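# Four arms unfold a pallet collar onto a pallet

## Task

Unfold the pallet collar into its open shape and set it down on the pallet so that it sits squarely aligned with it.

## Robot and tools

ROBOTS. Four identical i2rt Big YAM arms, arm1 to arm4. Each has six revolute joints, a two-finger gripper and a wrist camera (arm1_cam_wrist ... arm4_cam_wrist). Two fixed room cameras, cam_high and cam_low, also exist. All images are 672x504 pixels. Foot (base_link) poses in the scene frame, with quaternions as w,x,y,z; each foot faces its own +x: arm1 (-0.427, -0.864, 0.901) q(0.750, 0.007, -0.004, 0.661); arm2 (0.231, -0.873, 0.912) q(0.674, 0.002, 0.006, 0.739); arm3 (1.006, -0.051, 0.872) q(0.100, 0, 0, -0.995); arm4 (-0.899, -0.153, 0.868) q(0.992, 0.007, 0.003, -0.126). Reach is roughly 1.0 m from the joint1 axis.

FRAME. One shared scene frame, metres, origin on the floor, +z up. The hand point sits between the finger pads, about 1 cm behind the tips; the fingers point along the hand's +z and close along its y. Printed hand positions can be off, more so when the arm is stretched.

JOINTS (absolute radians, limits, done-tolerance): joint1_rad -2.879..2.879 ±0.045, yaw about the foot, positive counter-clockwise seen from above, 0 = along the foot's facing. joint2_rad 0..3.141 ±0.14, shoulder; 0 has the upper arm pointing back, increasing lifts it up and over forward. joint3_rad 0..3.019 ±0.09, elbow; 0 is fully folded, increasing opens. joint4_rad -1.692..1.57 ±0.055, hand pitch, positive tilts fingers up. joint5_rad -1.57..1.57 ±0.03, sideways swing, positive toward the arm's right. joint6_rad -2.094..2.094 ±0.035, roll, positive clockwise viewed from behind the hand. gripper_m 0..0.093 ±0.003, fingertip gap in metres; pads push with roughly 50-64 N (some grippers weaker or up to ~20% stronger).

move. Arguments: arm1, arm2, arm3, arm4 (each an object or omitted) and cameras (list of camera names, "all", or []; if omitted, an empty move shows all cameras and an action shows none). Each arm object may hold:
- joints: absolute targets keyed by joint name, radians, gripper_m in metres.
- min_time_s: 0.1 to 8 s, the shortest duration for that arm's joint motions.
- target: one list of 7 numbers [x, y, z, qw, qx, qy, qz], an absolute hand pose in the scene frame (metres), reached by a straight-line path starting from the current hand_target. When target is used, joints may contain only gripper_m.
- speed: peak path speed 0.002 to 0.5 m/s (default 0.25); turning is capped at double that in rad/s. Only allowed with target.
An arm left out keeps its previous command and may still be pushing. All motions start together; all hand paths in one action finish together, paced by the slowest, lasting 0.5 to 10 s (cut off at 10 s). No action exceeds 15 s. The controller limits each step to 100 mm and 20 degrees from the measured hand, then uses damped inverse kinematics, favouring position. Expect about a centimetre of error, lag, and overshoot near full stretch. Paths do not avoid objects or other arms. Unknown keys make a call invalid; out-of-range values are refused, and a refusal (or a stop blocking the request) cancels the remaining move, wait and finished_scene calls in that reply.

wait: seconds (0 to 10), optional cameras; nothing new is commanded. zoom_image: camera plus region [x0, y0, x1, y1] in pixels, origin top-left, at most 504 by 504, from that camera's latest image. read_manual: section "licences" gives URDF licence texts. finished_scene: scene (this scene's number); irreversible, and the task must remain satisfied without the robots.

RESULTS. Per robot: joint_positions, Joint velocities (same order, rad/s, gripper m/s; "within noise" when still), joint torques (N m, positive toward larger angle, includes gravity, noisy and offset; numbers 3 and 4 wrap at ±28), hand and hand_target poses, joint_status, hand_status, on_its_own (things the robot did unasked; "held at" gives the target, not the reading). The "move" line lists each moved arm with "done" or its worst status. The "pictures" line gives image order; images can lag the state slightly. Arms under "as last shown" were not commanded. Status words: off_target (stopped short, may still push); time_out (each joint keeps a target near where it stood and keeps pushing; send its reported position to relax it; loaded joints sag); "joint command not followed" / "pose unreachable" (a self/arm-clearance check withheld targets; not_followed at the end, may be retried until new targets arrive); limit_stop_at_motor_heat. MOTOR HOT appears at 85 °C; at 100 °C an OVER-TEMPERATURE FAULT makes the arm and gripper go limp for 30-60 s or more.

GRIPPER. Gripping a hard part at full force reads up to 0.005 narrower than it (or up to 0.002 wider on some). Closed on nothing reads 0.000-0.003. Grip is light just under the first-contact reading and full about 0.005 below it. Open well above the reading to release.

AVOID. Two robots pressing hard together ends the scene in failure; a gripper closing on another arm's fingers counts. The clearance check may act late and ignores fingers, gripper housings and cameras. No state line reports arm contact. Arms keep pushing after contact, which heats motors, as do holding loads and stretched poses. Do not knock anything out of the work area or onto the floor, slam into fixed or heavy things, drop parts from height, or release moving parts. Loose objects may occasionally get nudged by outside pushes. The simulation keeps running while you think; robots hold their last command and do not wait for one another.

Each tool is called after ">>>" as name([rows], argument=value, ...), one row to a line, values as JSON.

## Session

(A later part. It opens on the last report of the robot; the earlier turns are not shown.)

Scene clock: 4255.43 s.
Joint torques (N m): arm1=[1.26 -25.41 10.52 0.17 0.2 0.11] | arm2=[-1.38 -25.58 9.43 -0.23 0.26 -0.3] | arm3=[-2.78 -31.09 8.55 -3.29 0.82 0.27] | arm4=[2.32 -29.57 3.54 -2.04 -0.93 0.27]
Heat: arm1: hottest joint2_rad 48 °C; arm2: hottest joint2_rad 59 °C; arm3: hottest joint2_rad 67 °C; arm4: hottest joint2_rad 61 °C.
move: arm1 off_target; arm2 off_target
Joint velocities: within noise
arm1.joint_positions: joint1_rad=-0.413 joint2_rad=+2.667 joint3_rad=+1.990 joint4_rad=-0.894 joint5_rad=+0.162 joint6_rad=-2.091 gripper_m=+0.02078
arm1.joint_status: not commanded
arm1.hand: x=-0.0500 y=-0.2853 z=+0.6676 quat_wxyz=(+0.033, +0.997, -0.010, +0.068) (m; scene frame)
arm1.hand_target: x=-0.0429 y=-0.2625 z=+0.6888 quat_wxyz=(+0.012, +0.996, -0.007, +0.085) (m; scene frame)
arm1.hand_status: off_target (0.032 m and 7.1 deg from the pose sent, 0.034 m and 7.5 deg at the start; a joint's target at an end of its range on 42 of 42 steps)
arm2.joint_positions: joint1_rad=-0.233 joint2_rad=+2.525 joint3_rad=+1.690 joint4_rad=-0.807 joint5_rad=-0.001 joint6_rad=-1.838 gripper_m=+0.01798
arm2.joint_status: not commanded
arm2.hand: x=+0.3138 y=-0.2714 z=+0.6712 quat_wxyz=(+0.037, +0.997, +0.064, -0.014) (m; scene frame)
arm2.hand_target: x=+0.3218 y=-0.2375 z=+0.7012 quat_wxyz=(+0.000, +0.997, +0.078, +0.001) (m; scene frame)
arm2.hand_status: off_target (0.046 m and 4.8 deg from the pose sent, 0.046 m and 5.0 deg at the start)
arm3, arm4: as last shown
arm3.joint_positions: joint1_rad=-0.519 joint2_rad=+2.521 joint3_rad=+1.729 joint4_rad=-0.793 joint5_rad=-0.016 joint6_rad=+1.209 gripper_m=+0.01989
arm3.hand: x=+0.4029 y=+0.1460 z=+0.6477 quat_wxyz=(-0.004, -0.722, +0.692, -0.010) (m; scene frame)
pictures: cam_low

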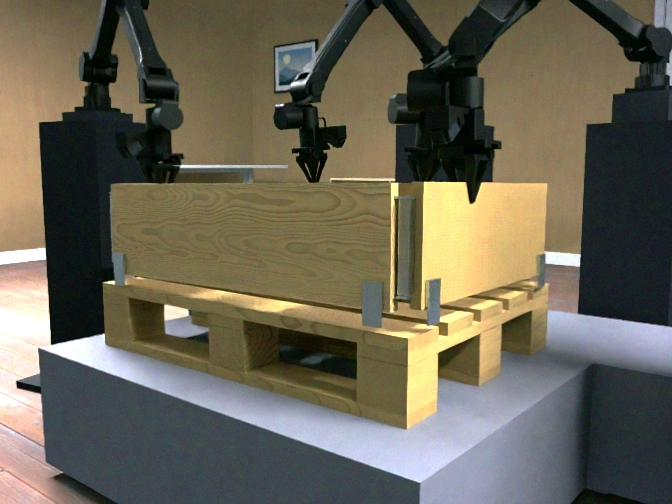

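>>> move(arm1={"target": [-0.042, -0.262, 0.668, 0.003, 0.9962, 0.0436, 0.0763], "speed": 0.06}, arm2={"target": [0.322, -0.236, 0.680, 0, 0.9969, 0.0785, 0], "speed": 0.06}, cameras=["cam_low"])

>>> zoom_image(camera="cam_low", region=[320, 160, 580, 440])

>>> zoom_image(camera="cam_low", region=[90, 160, 350, 350])

Scene clock: 4263.87 s.
Joint torques (N m): arm1=[1.26 -23 11.88 0.7 0.2 0.11] | arm2=[-1.08 -22.89 10.58 0.02 0.11 -0.3] | arm3=[-2.67 -31.62 8.54 -3.22 0.65 0.24] | arm4=[2.2 -29.63 3.55 -2.06 -0.95 0.29]
Heat: arm1: hottest joint2_rad 48 °C; arm2: hottest joint2_rad 58 °C; arm3: hottest joint2_rad 67 °C; arm4: hottest joint2_rad 61 °C.
move: arm1 off_target; arm2 off_target
Joint velocities: within noise
arm1.joint_positions: joint1_rad=-0.413 joint2_rad=+2.673 joint3_rad=+1.990 joint4_rad=-0.886 joint5_rad=+0.162 joint6_rad=-2.091 gripper_m=+0.02078
arm1.joint_status: not commanded
arm1.hand: x=-0.0501 y=-0.2849 z=+0.6640 quat_wxyz=(+0.032, +0.997, -0.010, +0.069) (m; scene frame)
arm1.hand_target: x=-0.0431 y=-0.2627 z=+0.6691 quat_wxyz=(+0.012, +0.996, -0.007, +0.085) (m; scene frame)
arm1.hand_status: off_target (0.025 m and 7.0 deg from the pose sent, 0.025 m and 7.1 deg at the start; a joint's target at an end of its range on 41 of 41 steps)
arm2.joint_positions: joint1_rad=-0.233 joint2_rad=+2.536 joint3_rad=+1.690 joint4_rad=-0.785 joint5_rad=+0.003 joint6_rad=-1.838 gripper_m=+0.01798
arm2.joint_status: not commanded
arm2.hand: x=+0.3147 y=-0.2702 z=+0.6645 quat_wxyz=(+0.032, +0.997, +0.064, -0.010) (m; scene frame)
arm2.hand_target: x=+0.3218 y=-0.2375 z=+0.6817 quat_wxyz=(+0.000, +0.997, +0.078, +0.001) (m; scene frame)
arm2.hand_status: off_target (0.038 m and 4.3 deg from the pose sent, 0.037 m and 4.8 deg at the start)
arm3.joint_positions: joint1_rad=-0.519 joint2_rad=+2.521 joint3_rad=+1.729 joint4_rad=-0.793 joint5_rad=-0.012 joint6_rad=+1.209 gripper_m=+0.01989
arm3.joint_status: not commanded
arm3.hand: x=+0.4031 y=+0.1467 z=+0.6477 quat_wxyz=(-0.002, -0.722, +0.692, -0.009) (m; scene frame)
arm3.hand_target: x=+0.3925 y=+0.1697 z=+0.6997 quat_wxyz=(-0.001, -0.707, +0.707, +0.001) (m; scene frame)
arm3.hand_status: not commanded
arm4: as last shown
arm4.joint_positions: joint1_rad=+0.695 joint2_rad=+2.397 joint3_rad=+1.519 joint4_rad=-0.695 joint5_rad=-0.018 joint6_rad=-1.169 gripper_m=+0.01895
arm4.hand: x=-0.3685 y=+0.1050 z=+0.6651 quat_wxyz=(-0.006, +0.722, -0.692, -0.015) (m; scene frame)
pictures: cam_low

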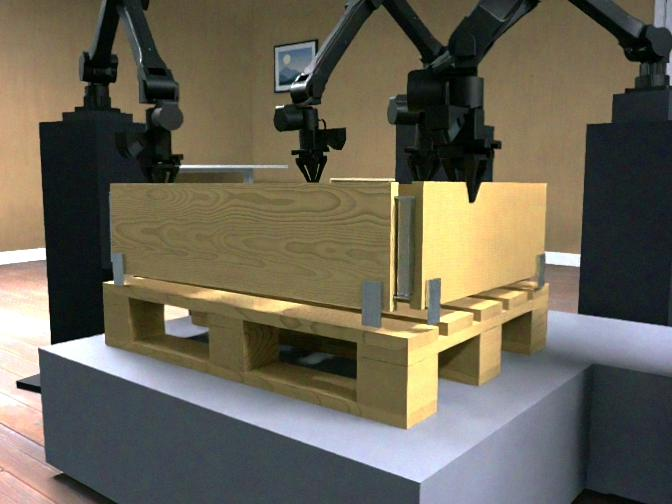

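Scaled by 1.800 from the camera's 672x504 image, which has a finer 960x720 frame.

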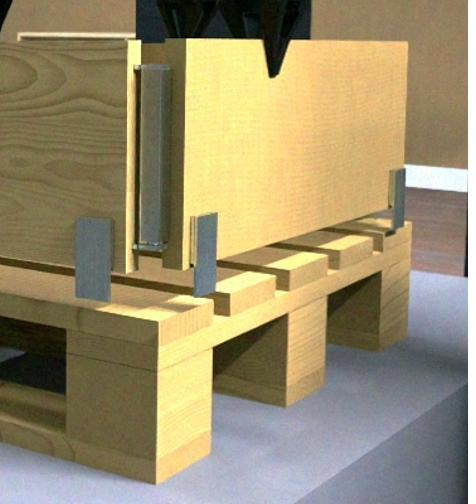

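Scaled by 1.938 from the camera's 672x504 image, which has a finer 960x720 frame.

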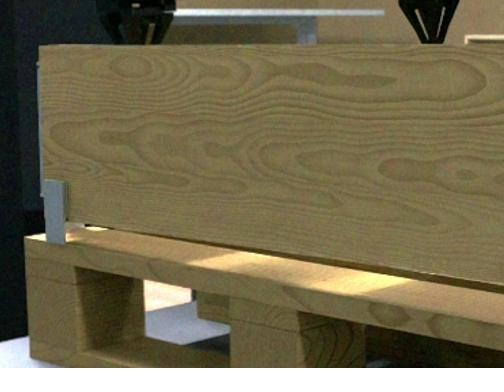

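>>> move(arm1={"target": [-0.042, -0.262, 0.645, 0.003, 0.9962, 0.0436, 0.0763], "speed": 0.06}, arm2={"target": [0.322, -0.236, 0.658, 0, 0.9969, 0.0785, 0], "speed": 0.06}, cameras=["cam_low", "arm1_cam_wrist", "arm2_cam_wrist"])

>>> zoom_image(camera="cam_low", region=[320, 160, 580, 440])

>>> zoom_image(camera="cam_low", region=[90, 160, 350, 350])

Scene clock: 4273.87 s.
Joint torques (N m): arm1=[1.14 -20.42 12.96 1.39 0.03 0.11] | arm2=[-1.08 -21.07 11.21 0.59 0.06 -0.3] | arm3=[-3.14 -31.62 8.5 -3.28 0.47 0.24] | arm4=[2.26 -29.22 3.62 -2.07 -0.92 0.3]
Heat: arm1: hottest joint2_rad 48 °C; arm2: hottest joint2_rad 55 °C; arm3: hottest joint2_rad 67 °C; arm4: hottest joint2_rad 62 °C.
move: arm1 off_target; arm2 off_target
Joint velocities: within noise
arm1.joint_positions: joint1_rad=-0.413 joint2_rad=+2.683 joint3_rad=+1.996 joint4_rad=-0.879 joint5_rad=+0.166 joint6_rad=-2.091 gripper_m=+0.02078
arm1.joint_status: not commanded
arm1.hand: x=-0.0490 y=-0.2842 z=+0.6593 quat_wxyz=(+0.031, +0.997, -0.010, +0.071) (m; scene frame)
arm1.hand_target: x=-0.0436 y=-0.2636 z=+0.6465 quat_wxyz=(+0.012, +0.996, -0.007, +0.085) (m; scene frame)
arm1.hand_status: off_target (0.027 m and 7.0 deg from the pose sent, 0.031 m and 7.0 deg at the start; a joint's target at an end of its range on 41 of 41 steps)
arm2.joint_positions: joint1_rad=-0.233 joint2_rad=+2.555 joint3_rad=+1.703 joint4_rad=-0.776 joint5_rad=+0.005 joint6_rad=-1.838 gripper_m=+0.01795
arm2.joint_status: not commanded
arm2.hand: x=+0.3151 y=-0.2688 z=+0.6557 quat_wxyz=(+0.032, +0.997, +0.064, -0.009) (m; scene frame)
arm2.hand_target: x=+0.3218 y=-0.2376 z=+0.6599 quat_wxyz=(+0.000, +0.997, +0.078, +0.001) (m; scene frame)
arm2.hand_status: off_target (0.034 m and 4.1 deg from the pose sent, 0.036 m and 4.3 deg at the start)
arm3.joint_positions: joint1_rad=-0.520 joint2_rad=+2.524 joint3_rad=+1.729 joint4_rad=-0.793 joint5_rad=-0.007 joint6_rad=+1.211 gripper_m=+0.01989
arm3.joint_status: not commanded
arm3.hand: x=+0.4043 y=+0.1474 z=+0.6460 quat_wxyz=(+0.001, -0.721, +0.693, -0.009) (m; scene frame)
arm3.hand_target: x=+0.3926 y=+0.1696 z=+0.6995 quat_wxyz=(-0.001, -0.707, +0.707, +0.001) (m; scene frame)
arm3.hand_status: not commanded
arm4.joint_positions: joint1_rad=+0.695 joint2_rad=+2.391 joint3_rad=+1.519 joint4_rad=-0.694 joint5_rad=-0.019 joint6_rad=-1.170 gripper_m=+0.01895
arm4.joint_status: not commanded
arm4.hand: x=-0.3666 y=+0.1055 z=+0.6683 quat_wxyz=(-0.009, +0.722, -0.692, -0.014) (m; scene frame)
arm4.hand_target: x=-0.3705 y=+0.1236 z=+0.7225 quat_wxyz=(-0.020, +0.719, -0.694, -0.020) (m; scene frame)
arm4.hand_status: not commanded
pictures: arm1_cam_wrist, arm2_cam_wrist, cam_low

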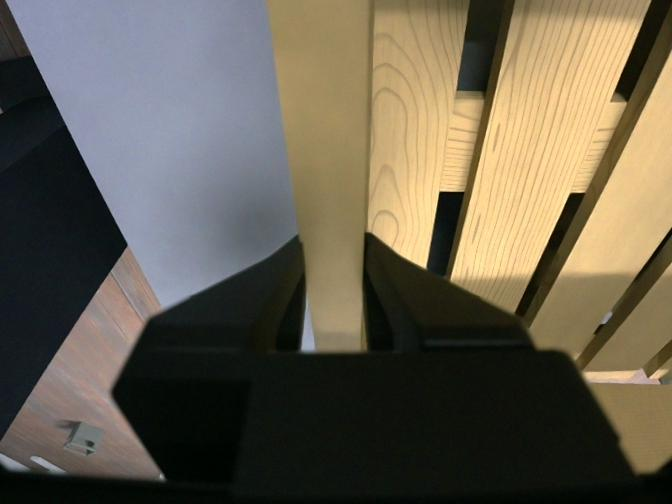

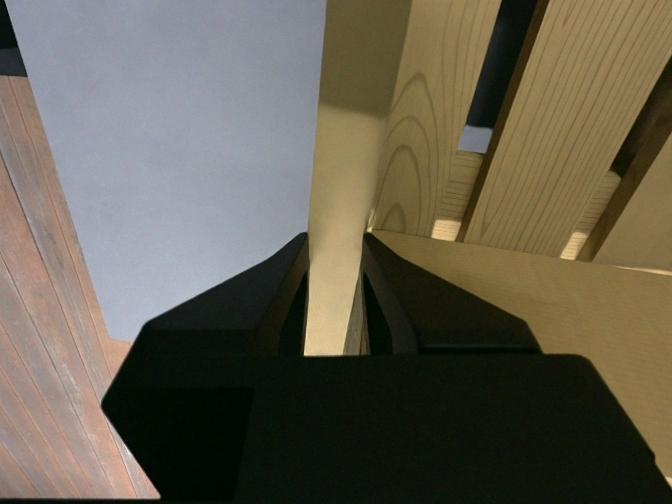

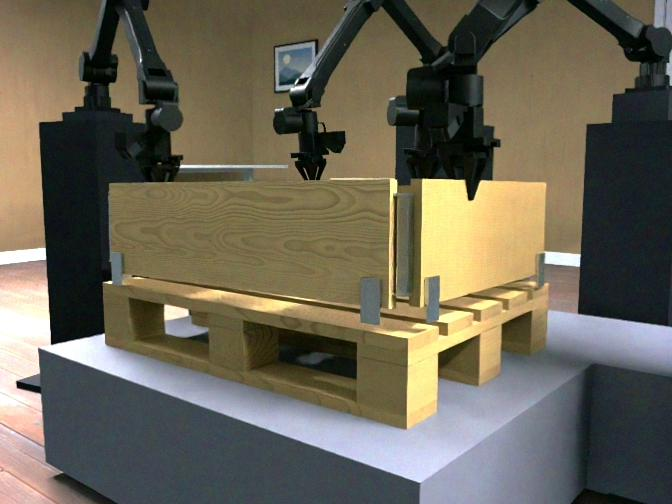

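Scaled by 1.800 from the camera's 672x504 image, which has a finer 960x720 frame.

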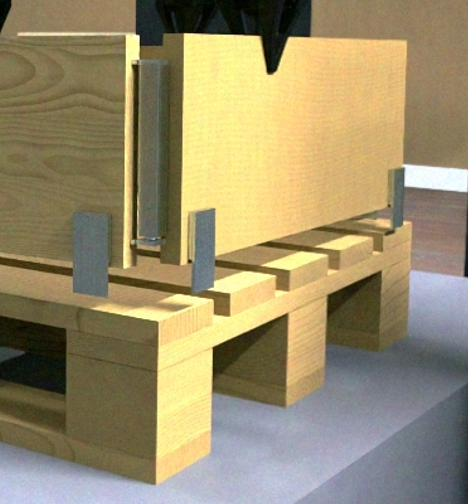

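Scaled by 1.938 from the camera's 672x504 image, which has a finer 960x720 frame.

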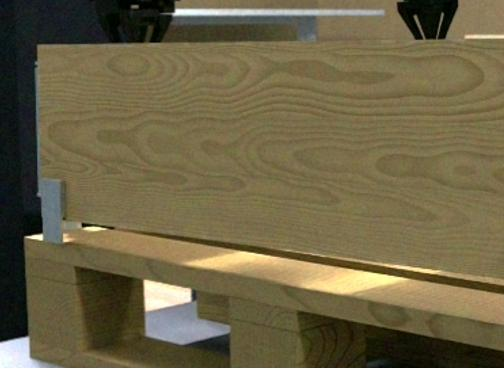

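>>> zoom_image(camera="arm1_cam_wrist", region=[270, 0, 590, 280])

>>> zoom_image(camera="arm2_cam_wrist", region=[290, 0, 610, 280])

Scaled by 1.575 from the camera's 672x504 image, which has a finer 960x720 frame.

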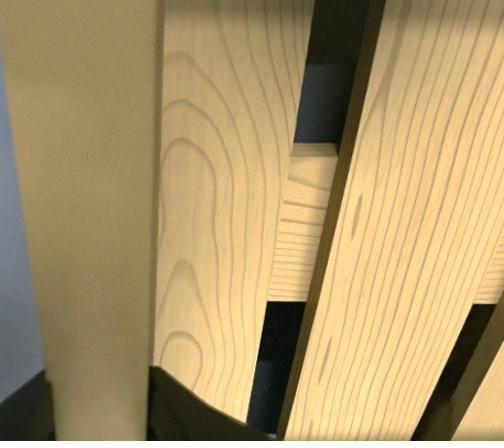

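Scaled by 1.575 from the camera's 672x504 image, which has a finer 960x720 frame.

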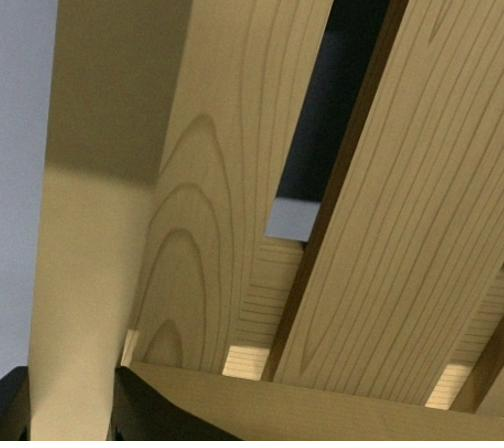

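>>> wait(seconds=0.1, cameras=["cam_high", "arm3_cam_wrist", "arm4_cam_wrist"])

>>> zoom_image(camera="cam_high", region=[210, 150, 450, 360])

>>> zoom_image(camera="arm3_cam_wrist", region=[0, 200, 336, 504])

Scene clock: 4384.37 s.
Joint torques (N m): arm1=[1.2 -20.42 12.96 1.39 0.04 0.11] | arm2=[-0.97 -21.25 11.12 0.66 0.05 -0.32] | arm3=[-2.96 -31.33 8.51 -3.28 0.43 0.25] | arm4=[2.32 -29.16 3.54 -2.03 -0.92 0.29]
Heat: arm1: hottest joint2_rad 47 °C; arm2: hottest joint2_rad 47 °C; arm3: hottest joint2_rad 72 °C; arm4: hottest joint2_rad 66 °C.
Joint velocities: within noise
arm1.joint_positions: joint1_rad=-0.413 joint2_rad=+2.683 joint3_rad=+1.996 joint4_rad=-0.879 joint5_rad=+0.166 joint6_rad=-2.091 gripper_m=+0.02078
arm1.joint_status: not commanded
arm1.hand: x=-0.0490 y=-0.2842 z=+0.6593 quat_wxyz=(+0.031, +0.997, -0.010, +0.071) (m; scene frame)
arm1.hand_target: x=-0.0436 y=-0.2636 z=+0.6465 quat_wxyz=(+0.012, +0.996, -0.007, +0.085) (m; scene frame)
arm1.hand_status: off_target (0.027 m and 7.0 deg from the pose sent, 0.031 m and 7.0 deg at the start; a joint's target at an end of its range on 41 of 41 steps)
arm2.joint_positions: joint1_rad=-0.233 joint2_rad=+2.555 joint3_rad=+1.703 joint4_rad=-0.776 joint5_rad=+0.005 joint6_rad=-1.838 gripper_m=+0.01795
arm2.joint_status: not commanded
arm2.hand: x=+0.3151 y=-0.2688 z=+0.6557 quat_wxyz=(+0.032, +0.997, +0.064, -0.009) (m; scene frame)
arm2.hand_target: x=+0.3218 y=-0.2376 z=+0.6599 quat_wxyz=(+0.000, +0.997, +0.078, +0.001) (m; scene frame)
arm2.hand_status: off_target (0.034 m and 4.1 deg from the pose sent, 0.036 m and 4.3 deg at the start)
arm3.joint_positions: joint1_rad=-0.520 joint2_rad=+2.524 joint3_rad=+1.729 joint4_rad=-0.793 joint5_rad=-0.007 joint6_rad=+1.211 gripper_m=+0.01989
arm3.joint_status: not commanded
arm3.hand: x=+0.4043 y=+0.1474 z=+0.6460 quat_wxyz=(+0.001, -0.721, +0.693, -0.009) (m; scene frame)
arm3.hand_target: x=+0.3926 y=+0.1696 z=+0.6995 quat_wxyz=(-0.001, -0.707, +0.707, +0.001) (m; scene frame)
arm3.hand_status: not commanded
arm4.joint_positions: joint1_rad=+0.695 joint2_rad=+2.391 joint3_rad=+1.519 joint4_rad=-0.694 joint5_rad=-0.019 joint6_rad=-1.170 gripper_m=+0.01895
arm4.joint_status: not commanded
arm4.hand: x=-0.3666 y=+0.1055 z=+0.6683 quat_wxyz=(-0.009, +0.722, -0.692, -0.014) (m; scene frame)
arm4.hand_target: x=-0.3705 y=+0.1236 z=+0.7225 quat_wxyz=(-0.020, +0.719, -0.694, -0.020) (m; scene frame)
arm4.hand_status: not commanded
wait: 0.10 s; at rest from the start
pictures: arm3_cam_wrist, arm4_cam_wrist, cam_high

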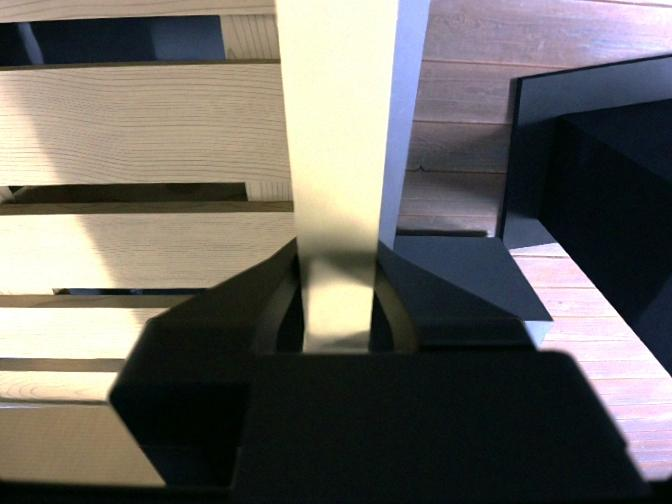

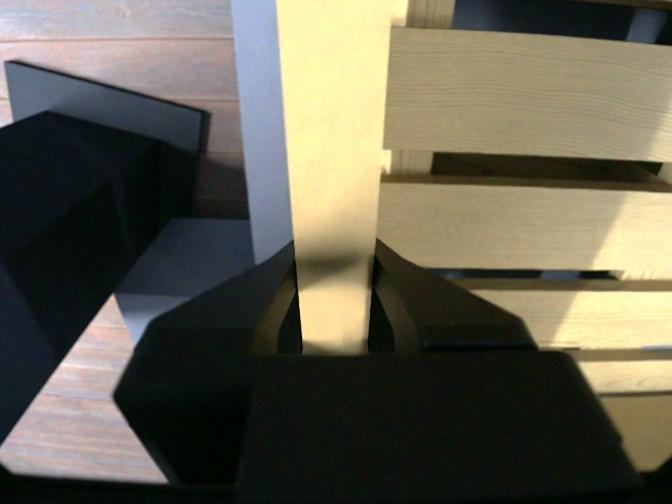

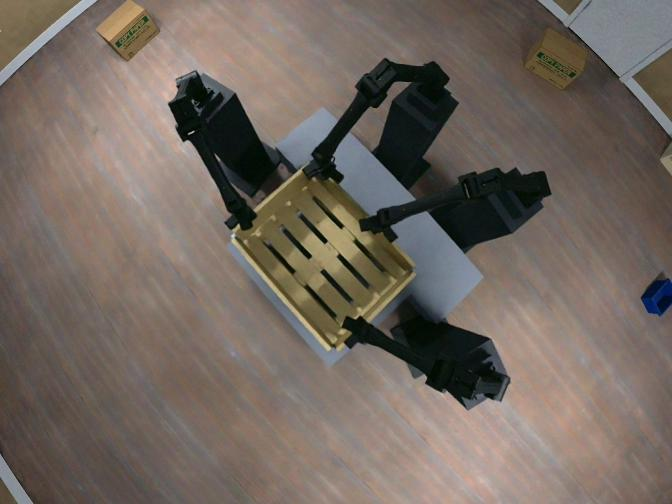

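Scaled by 2.100 from the camera's 672x504 image, which has a finer 960x720 frame.

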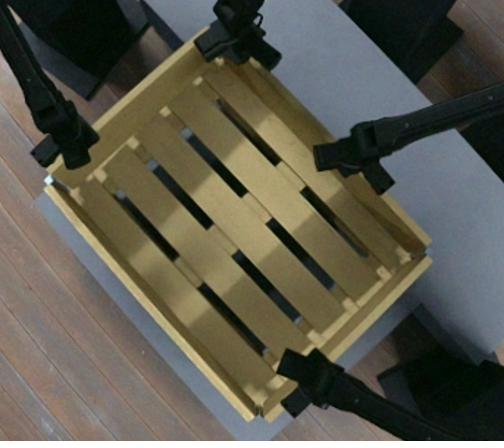

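Scaled by 1.500 from the camera's 672x504 image, which has a finer 960x720 frame.

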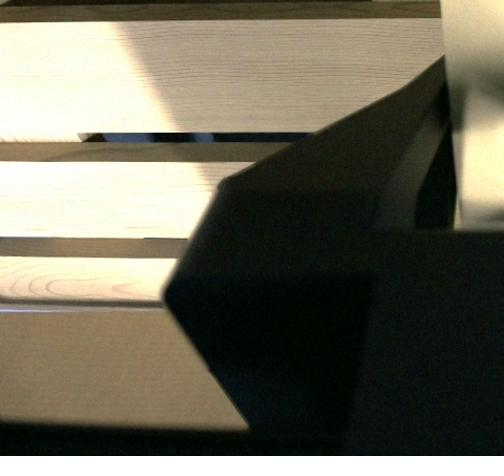

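>>> move(arm1={"target": [-0.042, -0.250, 0.648, 0.003, 0.9962, 0.0436, 0.0763], "speed": 0.06}, arm2={"target": [0.322, -0.226, 0.660, 0, 0.9969, 0.0785, 0], "speed": 0.06}, arm3={"target": [0.392, 0.186, 0.700, 0, 0.7071, -0.7071, 0], "speed": 0.06}, arm4={"target": [-0.371, 0.140, 0.724, -0.02, 0.7193, -0.6947, -0.02], "speed": 0.06}, cameras=["cam_low"])

>>> zoom_image(camera="cam_low", region=[320, 160, 580, 440])

>>> zoom_image(camera="cam_low", region=[90, 160, 350, 350])

Scene clock: 4420.83 s.
Joint torques (N m): arm1=[1.79 -20.48 14.3 1.32 0.05 0.11] | arm2=[-0.91 -21.25 12.36 0.66 0.05 -0.3] | arm3=[-4.48 -30.45 9.84 -3.64 0.65 0.07] | arm4=[3.6 -27.87 5.27 -2.26 -0.83 0.52]
Heat: arm1: hottest joint2_rad 47 °C; arm2: hottest joint2_rad 46 °C; arm3: hottest joint2_rad 72 °C; arm4: hottest joint2_rad 66 °C.
move: arm1 off_target; arm2 off_target; arm3 off_target; arm4 off_target
Joint velocities: within noise
arm1.joint_positions: joint1_rad=-0.413 joint2_rad=+2.698 joint3_rad=+2.030 joint4_rad=-0.911 joint5_rad=+0.164 joint6_rad=-2.091 gripper_m=+0.02078
arm1.joint_status: not commanded
arm1.hand: x=-0.0478 y=-0.2815 z=+0.6595 quat_wxyz=(+0.036, +0.997, -0.010, +0.067) (m; scene frame)
arm1.hand_target: x=-0.0441 y=-0.2524 z=+0.6501 quat_wxyz=(+0.010, +0.996, -0.003, +0.085) (m; scene frame)
arm1.hand_status: off_target (0.034 m and 7.3 deg from the pose sent, 0.037 m and 7.0 deg at the start; a joint's target at an end of its range on 43 of 43 steps)
arm2.joint_positions: joint1_rad=-0.233 joint2_rad=+2.567 joint3_rad=+1.727 joint4_rad=-0.806 joint5_rad=+0.005 joint6_rad=-1.838 gripper_m=+0.01788
arm2.joint_status: not commanded
arm2.hand: x=+0.3153 y=-0.2673 z=+0.6555 quat_wxyz=(+0.040, +0.997, +0.064, -0.011) (m; scene frame)
arm2.hand_target: x=+0.3216 y=-0.2283 z=+0.6629 quat_wxyz=(+0.000, +0.997, +0.078, +0.001) (m; scene frame)
arm2.hand_status: off_target (0.042 m and 5.0 deg from the pose sent, 0.044 m and 4.2 deg at the start)
arm3.joint_positions: joint1_rad=-0.522 joint2_rad=+2.526 joint3_rad=+1.732 joint4_rad=-0.793 joint5_rad=-0.011 joint6_rad=+1.208 gripper_m=+0.01989
arm3.joint_status: not commanded
arm3.hand: x=+0.4037 y=+0.1484 z=+0.6457 quat_wxyz=(-0.002, -0.721, +0.693, -0.010) (m; scene frame)
arm3.hand_target: x=+0.3934 y=+0.1853 z=+0.6979 quat_wxyz=(-0.001, -0.707, +0.707, +0.002) (m; scene frame)
arm3.hand_status: off_target (0.067 m and 2.6 deg from the pose sent, 0.067 m and 2.5 deg at the start)
arm4.joint_positions: joint1_rad=+0.700 joint2_rad=+2.391 joint3_rad=+1.522 joint4_rad=-0.694 joint5_rad=-0.021 joint6_rad=-1.166 gripper_m=+0.01895
arm4.joint_status: not commanded
arm4.hand: x=-0.3666 y=+0.1094 z=+0.6692 quat_wxyz=(-0.011, +0.722, -0.691, -0.015) (m; scene frame)
arm4.hand_target: x=-0.3709 y=+0.1391 z=+0.7201 quat_wxyz=(-0.021, +0.719, -0.694, -0.020) (m; scene frame)
arm4.hand_status: off_target (0.063 m and 1.3 deg from the pose sent, 0.066 m and 1.5 deg at the start)
pictures: cam_low

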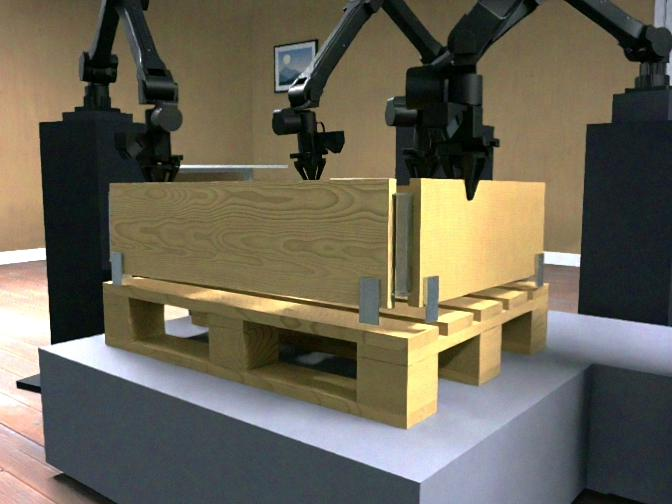

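Scaled by 1.800 from the camera's 672x504 image, which has a finer 960x720 frame.

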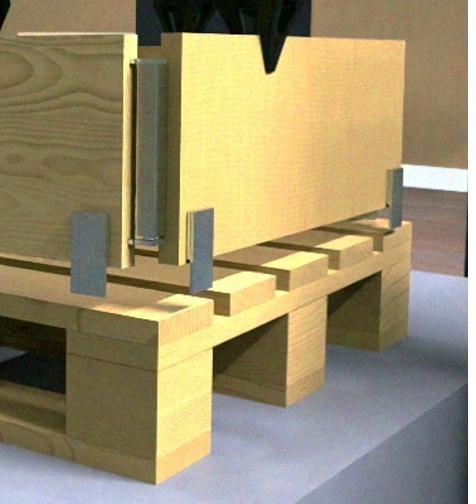

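Scaled by 1.938 from the camera's 672x504 image, which has a finer 960x720 frame.

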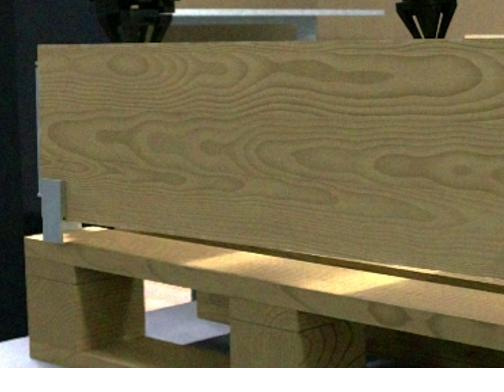

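>>> move(arm1={"target": [-0.042, -0.244, 0.650, 0.003, 0.9962, 0.0436, 0.0763], "speed": 0.06}, arm2={"target": [0.322, -0.218, 0.663, 0, 0.9969, 0.0785, 0], "speed": 0.06}, arm3={"target": [0.392, 0.198, 0.702, 0, 0.7071, -0.7071, 0], "speed": 0.06}, arm4={"target": [-0.371, 0.144, 0.722, -0.02, 0.7193, -0.6947, -0.02], "speed": 0.06}, cameras=["cam_low"])

>>> zoom_image(camera="cam_low", region=[320, 160, 580, 440])

>>> zoom_image(camera="cam_low", region=[90, 160, 350, 350])

Scene clock: 4430.70 s.
Joint torques (N m): arm1=[1.9 -20.66 14.72 1.54 0.07 0.11] | arm2=[-1.14 -21.66 13.15 1.13 0.06 -0.28] | arm3=[-5.66 -30.68 10.25 -3.49 0.95 -0.02] | arm4=[3.37 -27.52 5.64 -2.32 -0.82 0.51]
Heat: arm1: hottest joint3_rad 48 °C; arm2: hottest joint2_rad 48 °C; arm3: hottest joint2_rad 72 °C; arm4: hottest joint2_rad 66 °C.
move: arm1 off_target; arm2 off_target; arm3 off_target; arm4 off_target
Joint velocities: within noise
arm1.joint_positions: joint1_rad=-0.410 joint2_rad=+2.708 joint3_rad=+2.054 joint4_rad=-0.930 joint5_rad=+0.163 joint6_rad=-2.091 gripper_m=+0.02078
arm1.joint_status: not commanded
arm1.hand: x=-0.0479 y=-0.2781 z=+0.6598 quat_wxyz=(+0.038, +0.997, -0.008, +0.065) (m; scene frame)
arm1.hand_target: x=-0.0444 y=-0.2463 z=+0.6525 quat_wxyz=(+0.010, +0.996, -0.001, +0.085) (m; scene frame)
arm1.hand_status: off_target (0.036 m and 7.3 deg from the pose sent, 0.039 m and 7.3 deg at the start; a joint's target at an end of its range on 40 of 40 steps)
arm2.joint_positions: joint1_rad=-0.233 joint2_rad=+2.576 joint3_rad=+1.750 joint4_rad=-0.836 joint5_rad=+0.005 joint6_rad=-1.837 gripper_m=+0.01777
arm2.joint_status: not commanded
arm2.hand: x=+0.3155 y=-0.2661 z=+0.6559 quat_wxyz=(+0.048, +0.997, +0.063, -0.013) (m; scene frame)
arm2.hand_target: x=+0.3215 y=-0.2210 z=+0.6669 quat_wxyz=(+0.000, +0.997, +0.078, +0.001) (m; scene frame)
arm2.hand_status: off_target (0.049 m and 5.9 deg from the pose sent, 0.050 m and 5.0 deg at the start)
arm3.joint_positions: joint1_rad=-0.525 joint2_rad=+2.530 joint3_rad=+1.743 joint4_rad=-0.805 joint5_rad=-0.018 joint6_rad=+1.201 gripper_m=+0.01989
arm3.joint_status: not commanded
arm3.hand: x=+0.4029 y=+0.1491 z=+0.6459 quat_wxyz=(-0.004, -0.723, +0.691, -0.014) (m; scene frame)
arm3.hand_target: x=+0.3940 y=+0.1969 z=+0.6998 quat_wxyz=(+0.000, -0.707, +0.707, +0.002) (m; scene frame)
arm3.hand_status: off_target (0.075 m and 3.1 deg from the pose sent, 0.076 m and 2.6 deg at the start)
arm4.joint_positions: joint1_rad=+0.708 joint2_rad=+2.391 joint3_rad=+1.524 joint4_rad=-0.694 joint5_rad=-0.021 joint6_rad=-1.160 gripper_m=+0.01895
arm4.joint_status: not commanded
arm4.hand: x=-0.3674 y=+0.1143 z=+0.6699 quat_wxyz=(-0.012, +0.723, -0.691, -0.015) (m; scene frame)
arm4.hand_target: x=-0.3711 y=+0.1432 z=+0.7186 quat_wxyz=(-0.021, +0.719, -0.694, -0.020) (m; scene frame)
arm4.hand_status: off_target (0.060 m and 1.3 deg from the pose sent, 0.063 m and 1.3 deg at the start)
pictures: cam_low

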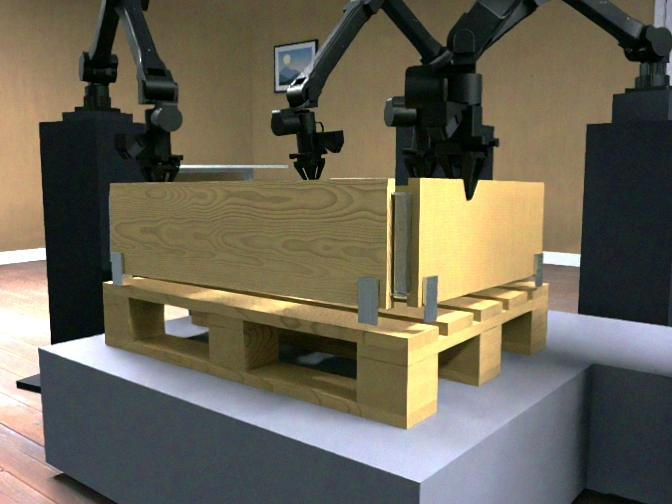

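Scaled by 1.800 from the camera's 672x504 image, which has a finer 960x720 frame.

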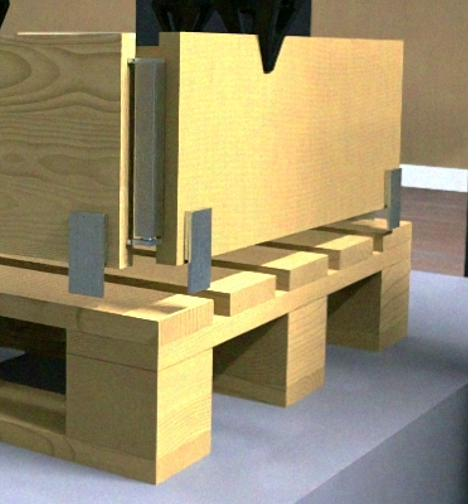

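Scaled by 1.938 from the camera's 672x504 image, which has a finer 960x720 frame.

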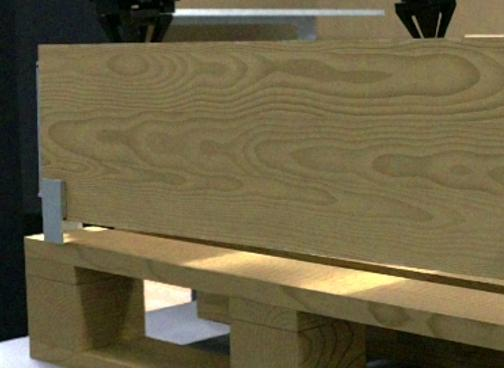

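>>> move(arm1={"target": [-0.042, -0.248, 0.632, 0.003, 0.9962, 0.0436, 0.0763], "speed": 0.05}, arm2={"target": [0.322, -0.222, 0.650, 0, 0.9969, 0.0785, 0], "speed": 0.05}, arm3={"target": [0.394, 0.186, 0.672, 0, 0.7071, -0.7071, 0], "speed": 0.05}, arm4={"target": [-0.371, 0.134, 0.692, -0.02, 0.7193, -0.6947, -0.02], "speed": 0.05}, cameras=["cam_low"])

>>> zoom_image(camera="cam_low", region=[320, 160, 580, 440])

>>> zoom_image(camera="cam_low", region=[90, 160, 350, 350])

Scene clock: 4457.50 s.
Joint torques (N m): arm1=[1.67 -18.9 14.3 2.51 0.1 0.11] | arm2=[-0.91 -20.07 12.6 2.03 0.06 -0.28] | arm3=[-4.42 -27.34 9.57 -1.63 0.92 0.11] | arm4=[2.32 -24.12 5.08 -0.8 -0.77 0.35]
Heat: arm1: hottest joint3_rad 53 °C; arm2: hottest joint2_rad 49 °C; arm3: hottest joint2_rad 71 °C; arm4: hottest joint2_rad 66 °C.
move: arm1 off_target; arm2 off_target; arm3 off_target; arm4 off_target
Joint velocities: within noise
arm1.joint_positions: joint1_rad=-0.410 joint2_rad=+2.710 joint3_rad=+2.056 joint4_rad=-0.931 joint5_rad=+0.163 joint6_rad=-2.091 gripper_m=+0.02078
arm1.joint_status: not commanded
arm1.hand: x=-0.0481 y=-0.2785 z=+0.6586 quat_wxyz=(+0.039, +0.997, -0.008, +0.065) (m; scene frame)
arm1.hand_target: x=-0.0450 y=-0.2515 z=+0.6351 quat_wxyz=(+0.011, +0.996, -0.002, +0.084) (m; scene frame)
arm1.hand_status: off_target (0.041 m and 7.4 deg from the pose sent, 0.041 m and 7.3 deg at the start; a joint's target at an end of its range on 43 of 43 steps)
arm2.joint_positions: joint1_rad=-0.233 joint2_rad=+2.578 joint3_rad=+1.750 joint4_rad=-0.836 joint5_rad=+0.005 joint6_rad=-1.837 gripper_m=+0.01777
arm2.joint_status: not commanded
arm2.hand: x=+0.3154 y=-0.2668 z=+0.6550 quat_wxyz=(+0.048, +0.997, +0.063, -0.013) (m; scene frame)
arm2.hand_target: x=+0.3215 y=-0.2251 z=+0.6540 quat_wxyz=(+0.000, +0.997, +0.078, +0.001) (m; scene frame)
arm2.hand_status: off_target (0.046 m and 6.0 deg from the pose sent, 0.045 m and 5.9 deg at the start)
arm3.joint_positions: joint1_rad=-0.525 joint2_rad=+2.534 joint3_rad=+1.744 joint4_rad=-0.805 joint5_rad=-0.018 joint6_rad=+1.201 gripper_m=+0.01989
arm3.joint_status: not commanded
arm3.hand: x=+0.4038 y=+0.1488 z=+0.6437 quat_wxyz=(-0.003, -0.723, +0.691, -0.015) (m; scene frame)
arm3.hand_target: x=+0.3954 y=+0.1856 z=+0.6719 quat_wxyz=(+0.000, -0.707, +0.707, +0.001) (m; scene frame)
arm3.hand_status: off_target (0.048 m and 3.2 deg from the pose sent, 0.046 m and 3.1 deg at the start)
arm4.joint_positions: joint1_rad=+0.708 joint2_rad=+2.394 joint3_rad=+1.524 joint4_rad=-0.689 joint5_rad=-0.022 joint6_rad=-1.160 gripper_m=+0.01895
arm4.joint_status: not commanded
arm4.hand: x=-0.3671 y=+0.1146 z=+0.6684 quat_wxyz=(-0.013, +0.723, -0.691, -0.014) (m; scene frame)
arm4.hand_target: x=-0.3711 y=+0.1336 z=+0.6911 quat_wxyz=(-0.020, +0.719, -0.694, -0.020) (m; scene frame)
arm4.hand_status: off_target (0.031 m and 1.2 deg from the pose sent, 0.030 m and 1.3 deg at the start)
pictures: cam_low

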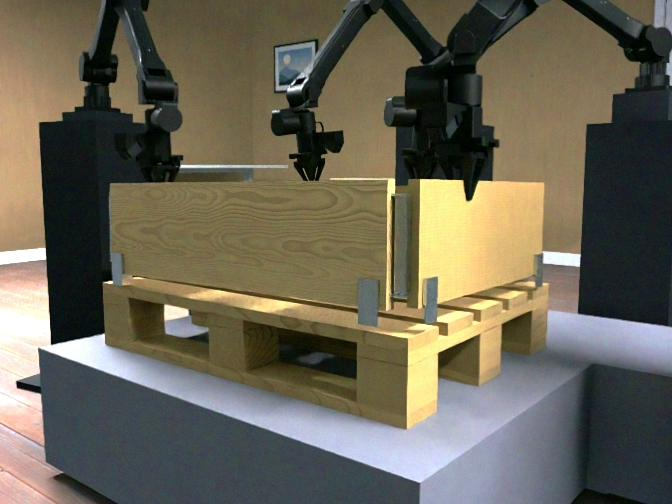

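Scaled by 1.800 from the camera's 672x504 image, which has a finer 960x720 frame.

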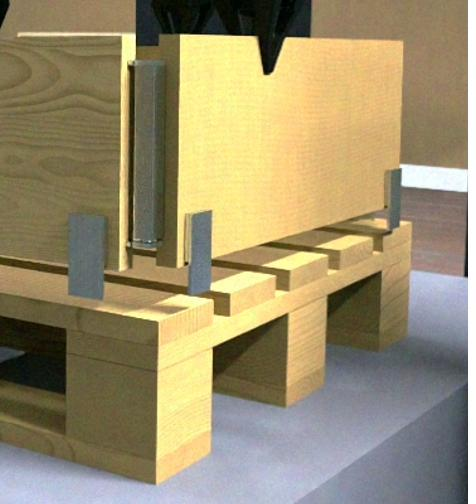

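Scaled by 1.938 from the camera's 672x504 image, which has a finer 960x720 frame.

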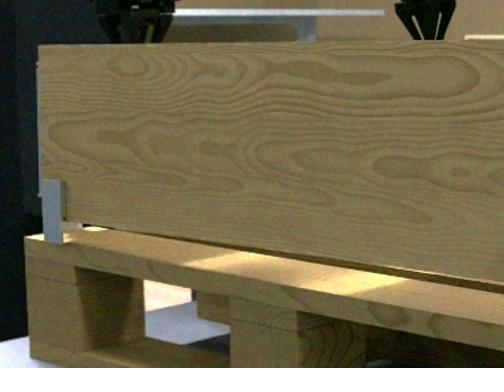

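>>> move(arm3={"target": [0.394, 0.184, 0.648, 0, 0.7071, -0.7071, 0], "speed": 0.05}, arm4={"target": [-0.371, 0.132, 0.664, -0.02, 0.7193, -0.6947, -0.02], "speed": 0.05}, cameras=["cam_low"])

>>> zoom_image(camera="cam_low", region=[320, 160, 580, 440])

>>> zoom_image(camera="cam_low", region=[90, 160, 350, 350])

Scene clock: 4469.93 s.
Joint torques (N m): arm1=[1.67 -18.96 14.24 2.52 0.1 0.11] | arm2=[-0.91 -20.13 12.55 2.14 0.07 -0.32] | arm3=[-4.25 -23.77 10.25 -0.47 0.95 0.14] | arm4=[2.14 -20.89 5.76 0.17 -0.73 0.31]
Heat: arm1: hottest joint3_rad 54 °C; arm2: hottest joint2_rad 46 °C; arm3: hottest joint2_rad 71 °C; arm4: hottest joint2_rad 70 °C.
move: arm3 off_target; arm4 off_target
Joint velocities: within noise
arm1.joint_positions: joint1_rad=-0.410 joint2_rad=+2.711 joint3_rad=+2.056 joint4_rad=-0.931 joint5_rad=+0.163 joint6_rad=-2.091 gripper_m=+0.02078
arm1.joint_status: not commanded
arm1.hand: x=-0.0480 y=-0.2783 z=+0.6586 quat_wxyz=(+0.039, +0.997, -0.008, +0.065) (m; scene frame)
arm1.hand_target: x=-0.0448 y=-0.2515 z=+0.6352 quat_wxyz=(+0.011, +0.996, -0.003, +0.084) (m; scene frame)
arm1.hand_status: not commanded
arm2.joint_positions: joint1_rad=-0.233 joint2_rad=+2.578 joint3_rad=+1.751 joint4_rad=-0.836 joint5_rad=+0.005 joint6_rad=-1.837 gripper_m=+0.01777
arm2.joint_status: not commanded
arm2.hand: x=+0.3154 y=-0.2665 z=+0.6549 quat_wxyz=(+0.048, +0.997, +0.063, -0.013) (m; scene frame)
arm2.hand_target: x=+0.3215 y=-0.2251 z=+0.6539 quat_wxyz=(+0.000, +0.997, +0.078, +0.001) (m; scene frame)
arm2.hand_status: not commanded
arm3.joint_positions: joint1_rad=-0.525 joint2_rad=+2.538 joint3_rad=+1.747 joint4_rad=-0.803 joint5_rad=-0.019 joint6_rad=+1.201 gripper_m=+0.01989
arm3.joint_status: not commanded
arm3.hand: x=+0.4032 y=+0.1489 z=+0.6419 quat_wxyz=(-0.004, -0.723, +0.691, -0.015) (m; scene frame)
arm3.hand_target: x=+0.3956 y=+0.1837 z=+0.6489 quat_wxyz=(+0.000, -0.707, +0.707, +0.001) (m; scene frame)
arm3.hand_status: off_target (0.037 m and 3.1 deg from the pose sent, 0.037 m and 3.2 deg at the start)
arm4.joint_positions: joint1_rad=+0.710 joint2_rad=+2.403 joint3_rad=+1.524 joint4_rad=-0.674 joint5_rad=-0.023 joint6_rad=-1.160 gripper_m=+0.01895
arm4.joint_status: not commanded
arm4.hand: x=-0.3674 y=+0.1160 z=+0.6628 quat_wxyz=(-0.016, +0.723, -0.690, -0.014) (m; scene frame)
arm4.hand_target: x=-0.3713 y=+0.1318 z=+0.6640 quat_wxyz=(-0.020, +0.719, -0.694, -0.020) (m; scene frame)
arm4.hand_status: off_target (0.016 m and 1.1 deg from the pose sent, 0.018 m and 1.2 deg at the start)
pictures: cam_low

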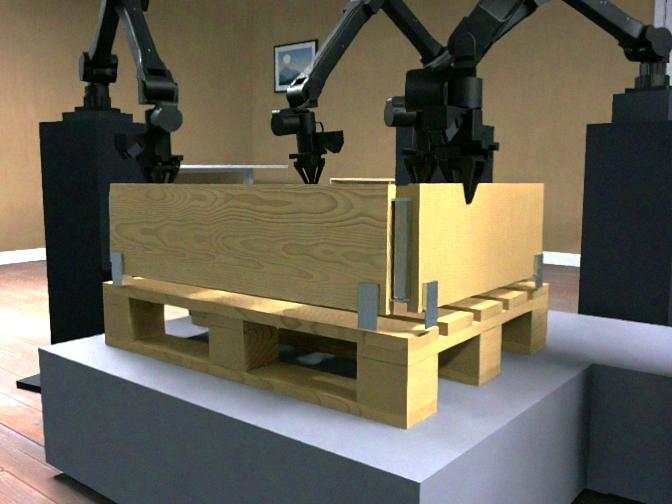

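Scaled by 1.800 from the camera's 672x504 image, which has a finer 960x720 frame.

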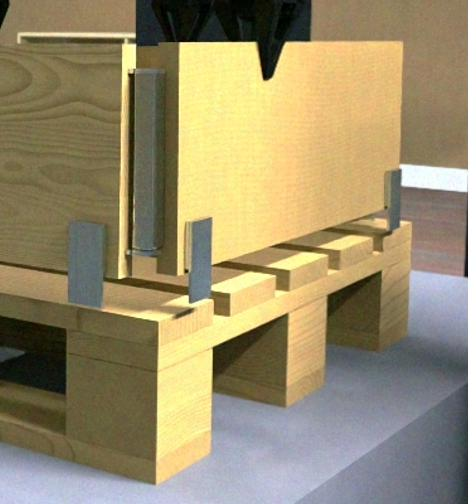

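Scaled by 1.938 from the camera's 672x504 image, which has a finer 960x720 frame.

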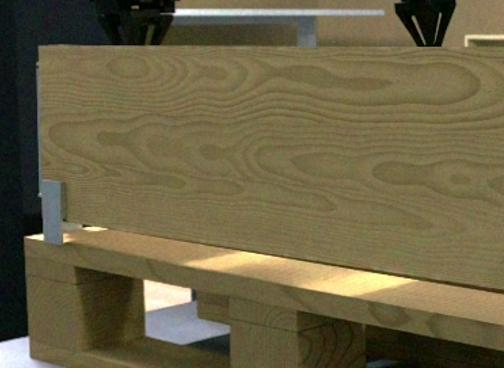

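>>> zoom_image(camera="cam_low", region=[500, 220, 570, 320])

>>> zoom_image(camera="cam_low", region=[350, 260, 450, 360])

>>> zoom_image(camera="cam_low", region=[95, 220, 195, 320])

Scaled by 5.040 from the camera's 672x504 image, which has a finer 960x720 frame.

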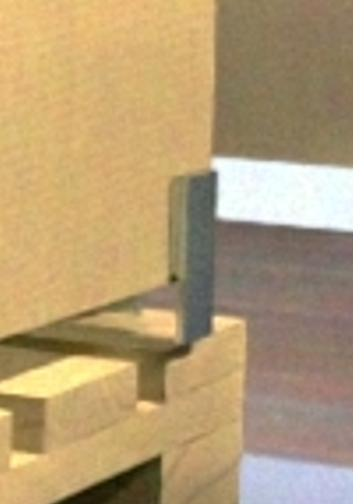

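Scaled by 5.040 from the camera's 672x504 image, which has a finer 960x720 frame.

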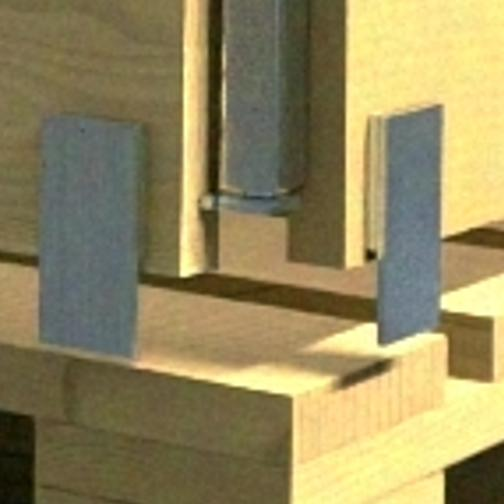

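Scaled by 5.040 from the camera's 672x504 image, which has a finer 960x720 frame.

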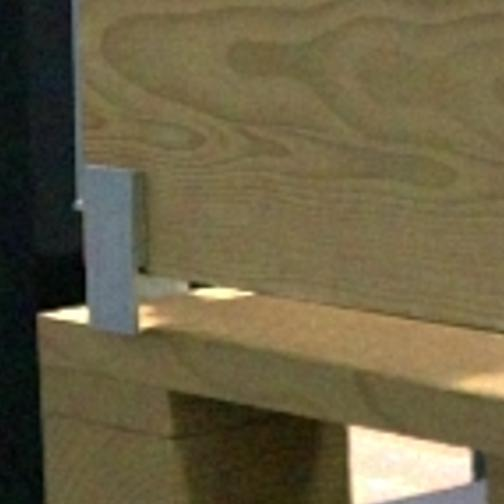

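>>> zoom_image(camera="cam_low", region=[520, 260, 560, 310])

Scaled by 10.080 from the camera's 672x504 image, which has a finer 960x720 frame.

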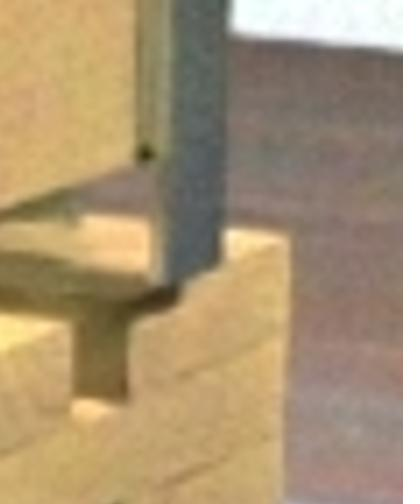

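>>> move(arm1={"target": [-0.043, -0.252, 0.615, 0.003, 0.9962, 0.0436, 0.0763], "speed": 0.05}, arm2={"target": [0.322, -0.226, 0.632, 0, 0.9969, 0.0785, 0], "speed": 0.05}, arm3={"target": [0.395, 0.180, 0.628, 0, 0.7071, -0.7071, 0], "speed": 0.05}, arm4={"target": [-0.371, 0.130, 0.642, -0.02, 0.7193, -0.6947, -0.02], "speed": 0.05}, cameras=["cam_low"])

>>> zoom_image(camera="cam_low", region=[500, 220, 570, 320])

>>> zoom_image(camera="cam_low", region=[350, 260, 450, 360])

>>> zoom_image(camera="cam_low", region=[95, 220, 195, 320])

Scene clock: 4526.53 s.
Joint torques (N m): arm1=[1.55 -17.55 13.45 3.52 0.11 0.11] | arm2=[-0.97 -17.96 12.3 3.28 0.08 -0.3] | arm3=[-3.66 -21.19 10.39 0.57 0.96 0.19] | arm4=[1.73 -18.02 6.34 0.81 -0.68 0.27]
Heat: arm1: hottest joint3_rad 54 °C; arm2: hottest joint3_rad 48 °C; arm3: hottest joint2_rad 68 °C; arm4: hottest joint2_rad 69 °C.
move: arm1 off_target; arm2 off_target; arm3 off_target; arm4 off_target
Joint velocities: within noise
arm1.joint_positions: joint1_rad=-0.410 joint2_rad=+2.712 joint3_rad=+2.056 joint4_rad=-0.929 joint5_rad=+0.163 joint6_rad=-2.091 gripper_m=+0.02078
arm1.joint_status: not commanded
arm1.hand: x=-0.0482 y=-0.2782 z=+0.6578 quat_wxyz=(+0.039, +0.997, -0.008, +0.065) (m; scene frame)
arm1.hand_target: x=-0.0468 y=-0.2570 z=+0.6195 quat_wxyz=(+0.012, +0.996, -0.003, +0.084) (m; scene frame)
arm1.hand_status: off_target (0.050 m and 7.3 deg from the pose sent, 0.051 m and 7.4 deg at the start; a joint's target at an end of its range on 44 of 44 steps)
arm2.joint_positions: joint1_rad=-0.233 joint2_rad=+2.579 joint3_rad=+1.751 joint4_rad=-0.834 joint5_rad=+0.005 joint6_rad=-1.837 gripper_m=+0.01777
arm2.joint_status: not commanded
arm2.hand: x=+0.3154 y=-0.2665 z=+0.6542 quat_wxyz=(+0.048, +0.997, +0.063, -0.013) (m; scene frame)
arm2.hand_target: x=+0.3214 y=-0.2299 z=+0.6366 quat_wxyz=(+0.000, +0.997, +0.078, +0.001) (m; scene frame)
arm2.hand_status: off_target (0.047 m and 5.9 deg from the pose sent, 0.047 m and 6.0 deg at the start)
arm3.joint_positions: joint1_rad=-0.525 joint2_rad=+2.543 joint3_rad=+1.750 joint4_rad=-0.800 joint5_rad=-0.020 joint6_rad=+1.201 gripper_m=+0.01989
arm3.joint_status: not commanded
arm3.hand: x=+0.4022 y=+0.1491 z=+0.6403 quat_wxyz=(-0.004, -0.723, +0.691, -0.014) (m; scene frame)
arm3.hand_target: x=+0.3970 y=+0.1794 z=+0.6292 quat_wxyz=(+0.000, -0.707, +0.707, +0.000) (m; scene frame)
arm3.hand_status: off_target (0.034 m and 3.1 deg from the pose sent, 0.035 m and 3.2 deg at the start)
arm4.joint_positions: joint1_rad=+0.711 joint2_rad=+2.409 joint3_rad=+1.524 joint4_rad=-0.661 joint5_rad=-0.024 joint6_rad=-1.159 gripper_m=+0.01895
arm4.joint_status: not commanded
arm4.hand: x=-0.3663 y=+0.1173 z=+0.6598 quat_wxyz=(-0.020, +0.723, -0.690, -0.013) (m; scene frame)
arm4.hand_target: x=-0.3718 y=+0.1295 z=+0.6426 quat_wxyz=(-0.020, +0.719, -0.694, -0.020) (m; scene frame)
arm4.hand_status: off_target (0.022 m and 1.1 deg from the pose sent, 0.025 m and 1.1 deg at the start)
pictures: cam_low

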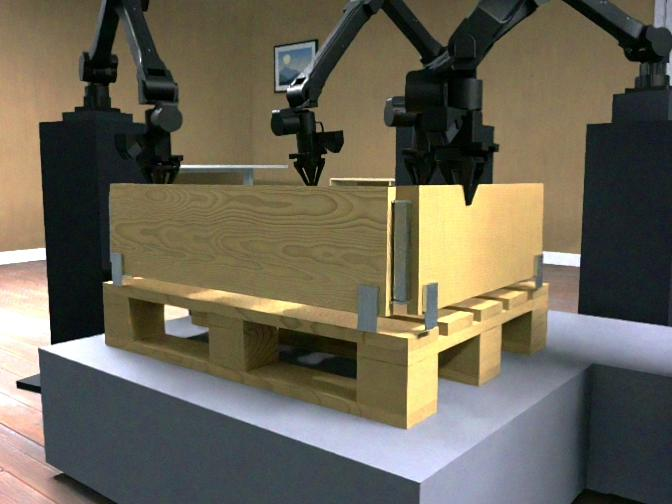

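Scaled by 5.040 from the camera's 672x504 image, which has a finer 960x720 frame.

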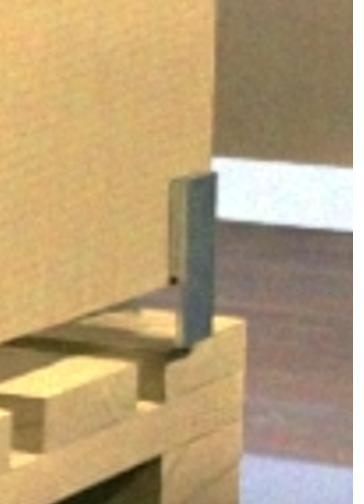

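Scaled by 5.040 from the camera's 672x504 image, which has a finer 960x720 frame.

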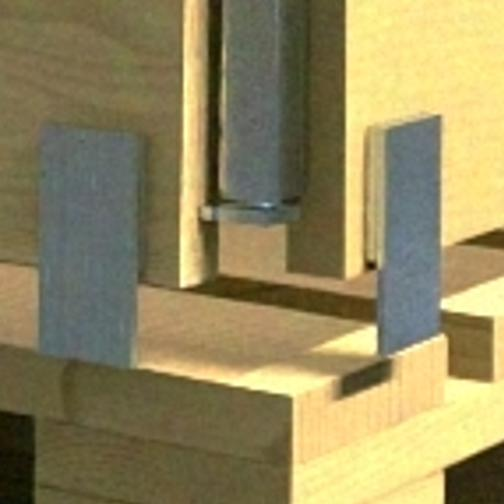

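Scaled by 5.040 from the camera's 672x504 image, which has a finer 960x720 frame.

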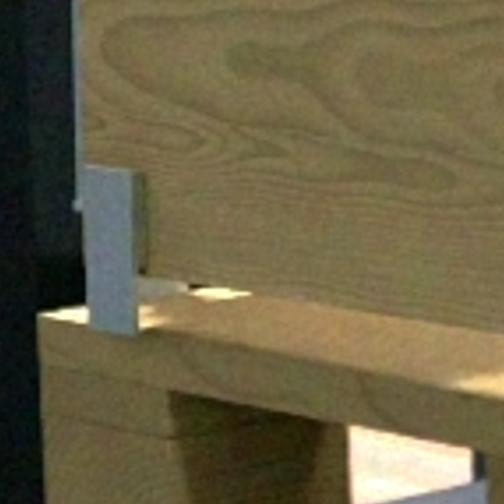

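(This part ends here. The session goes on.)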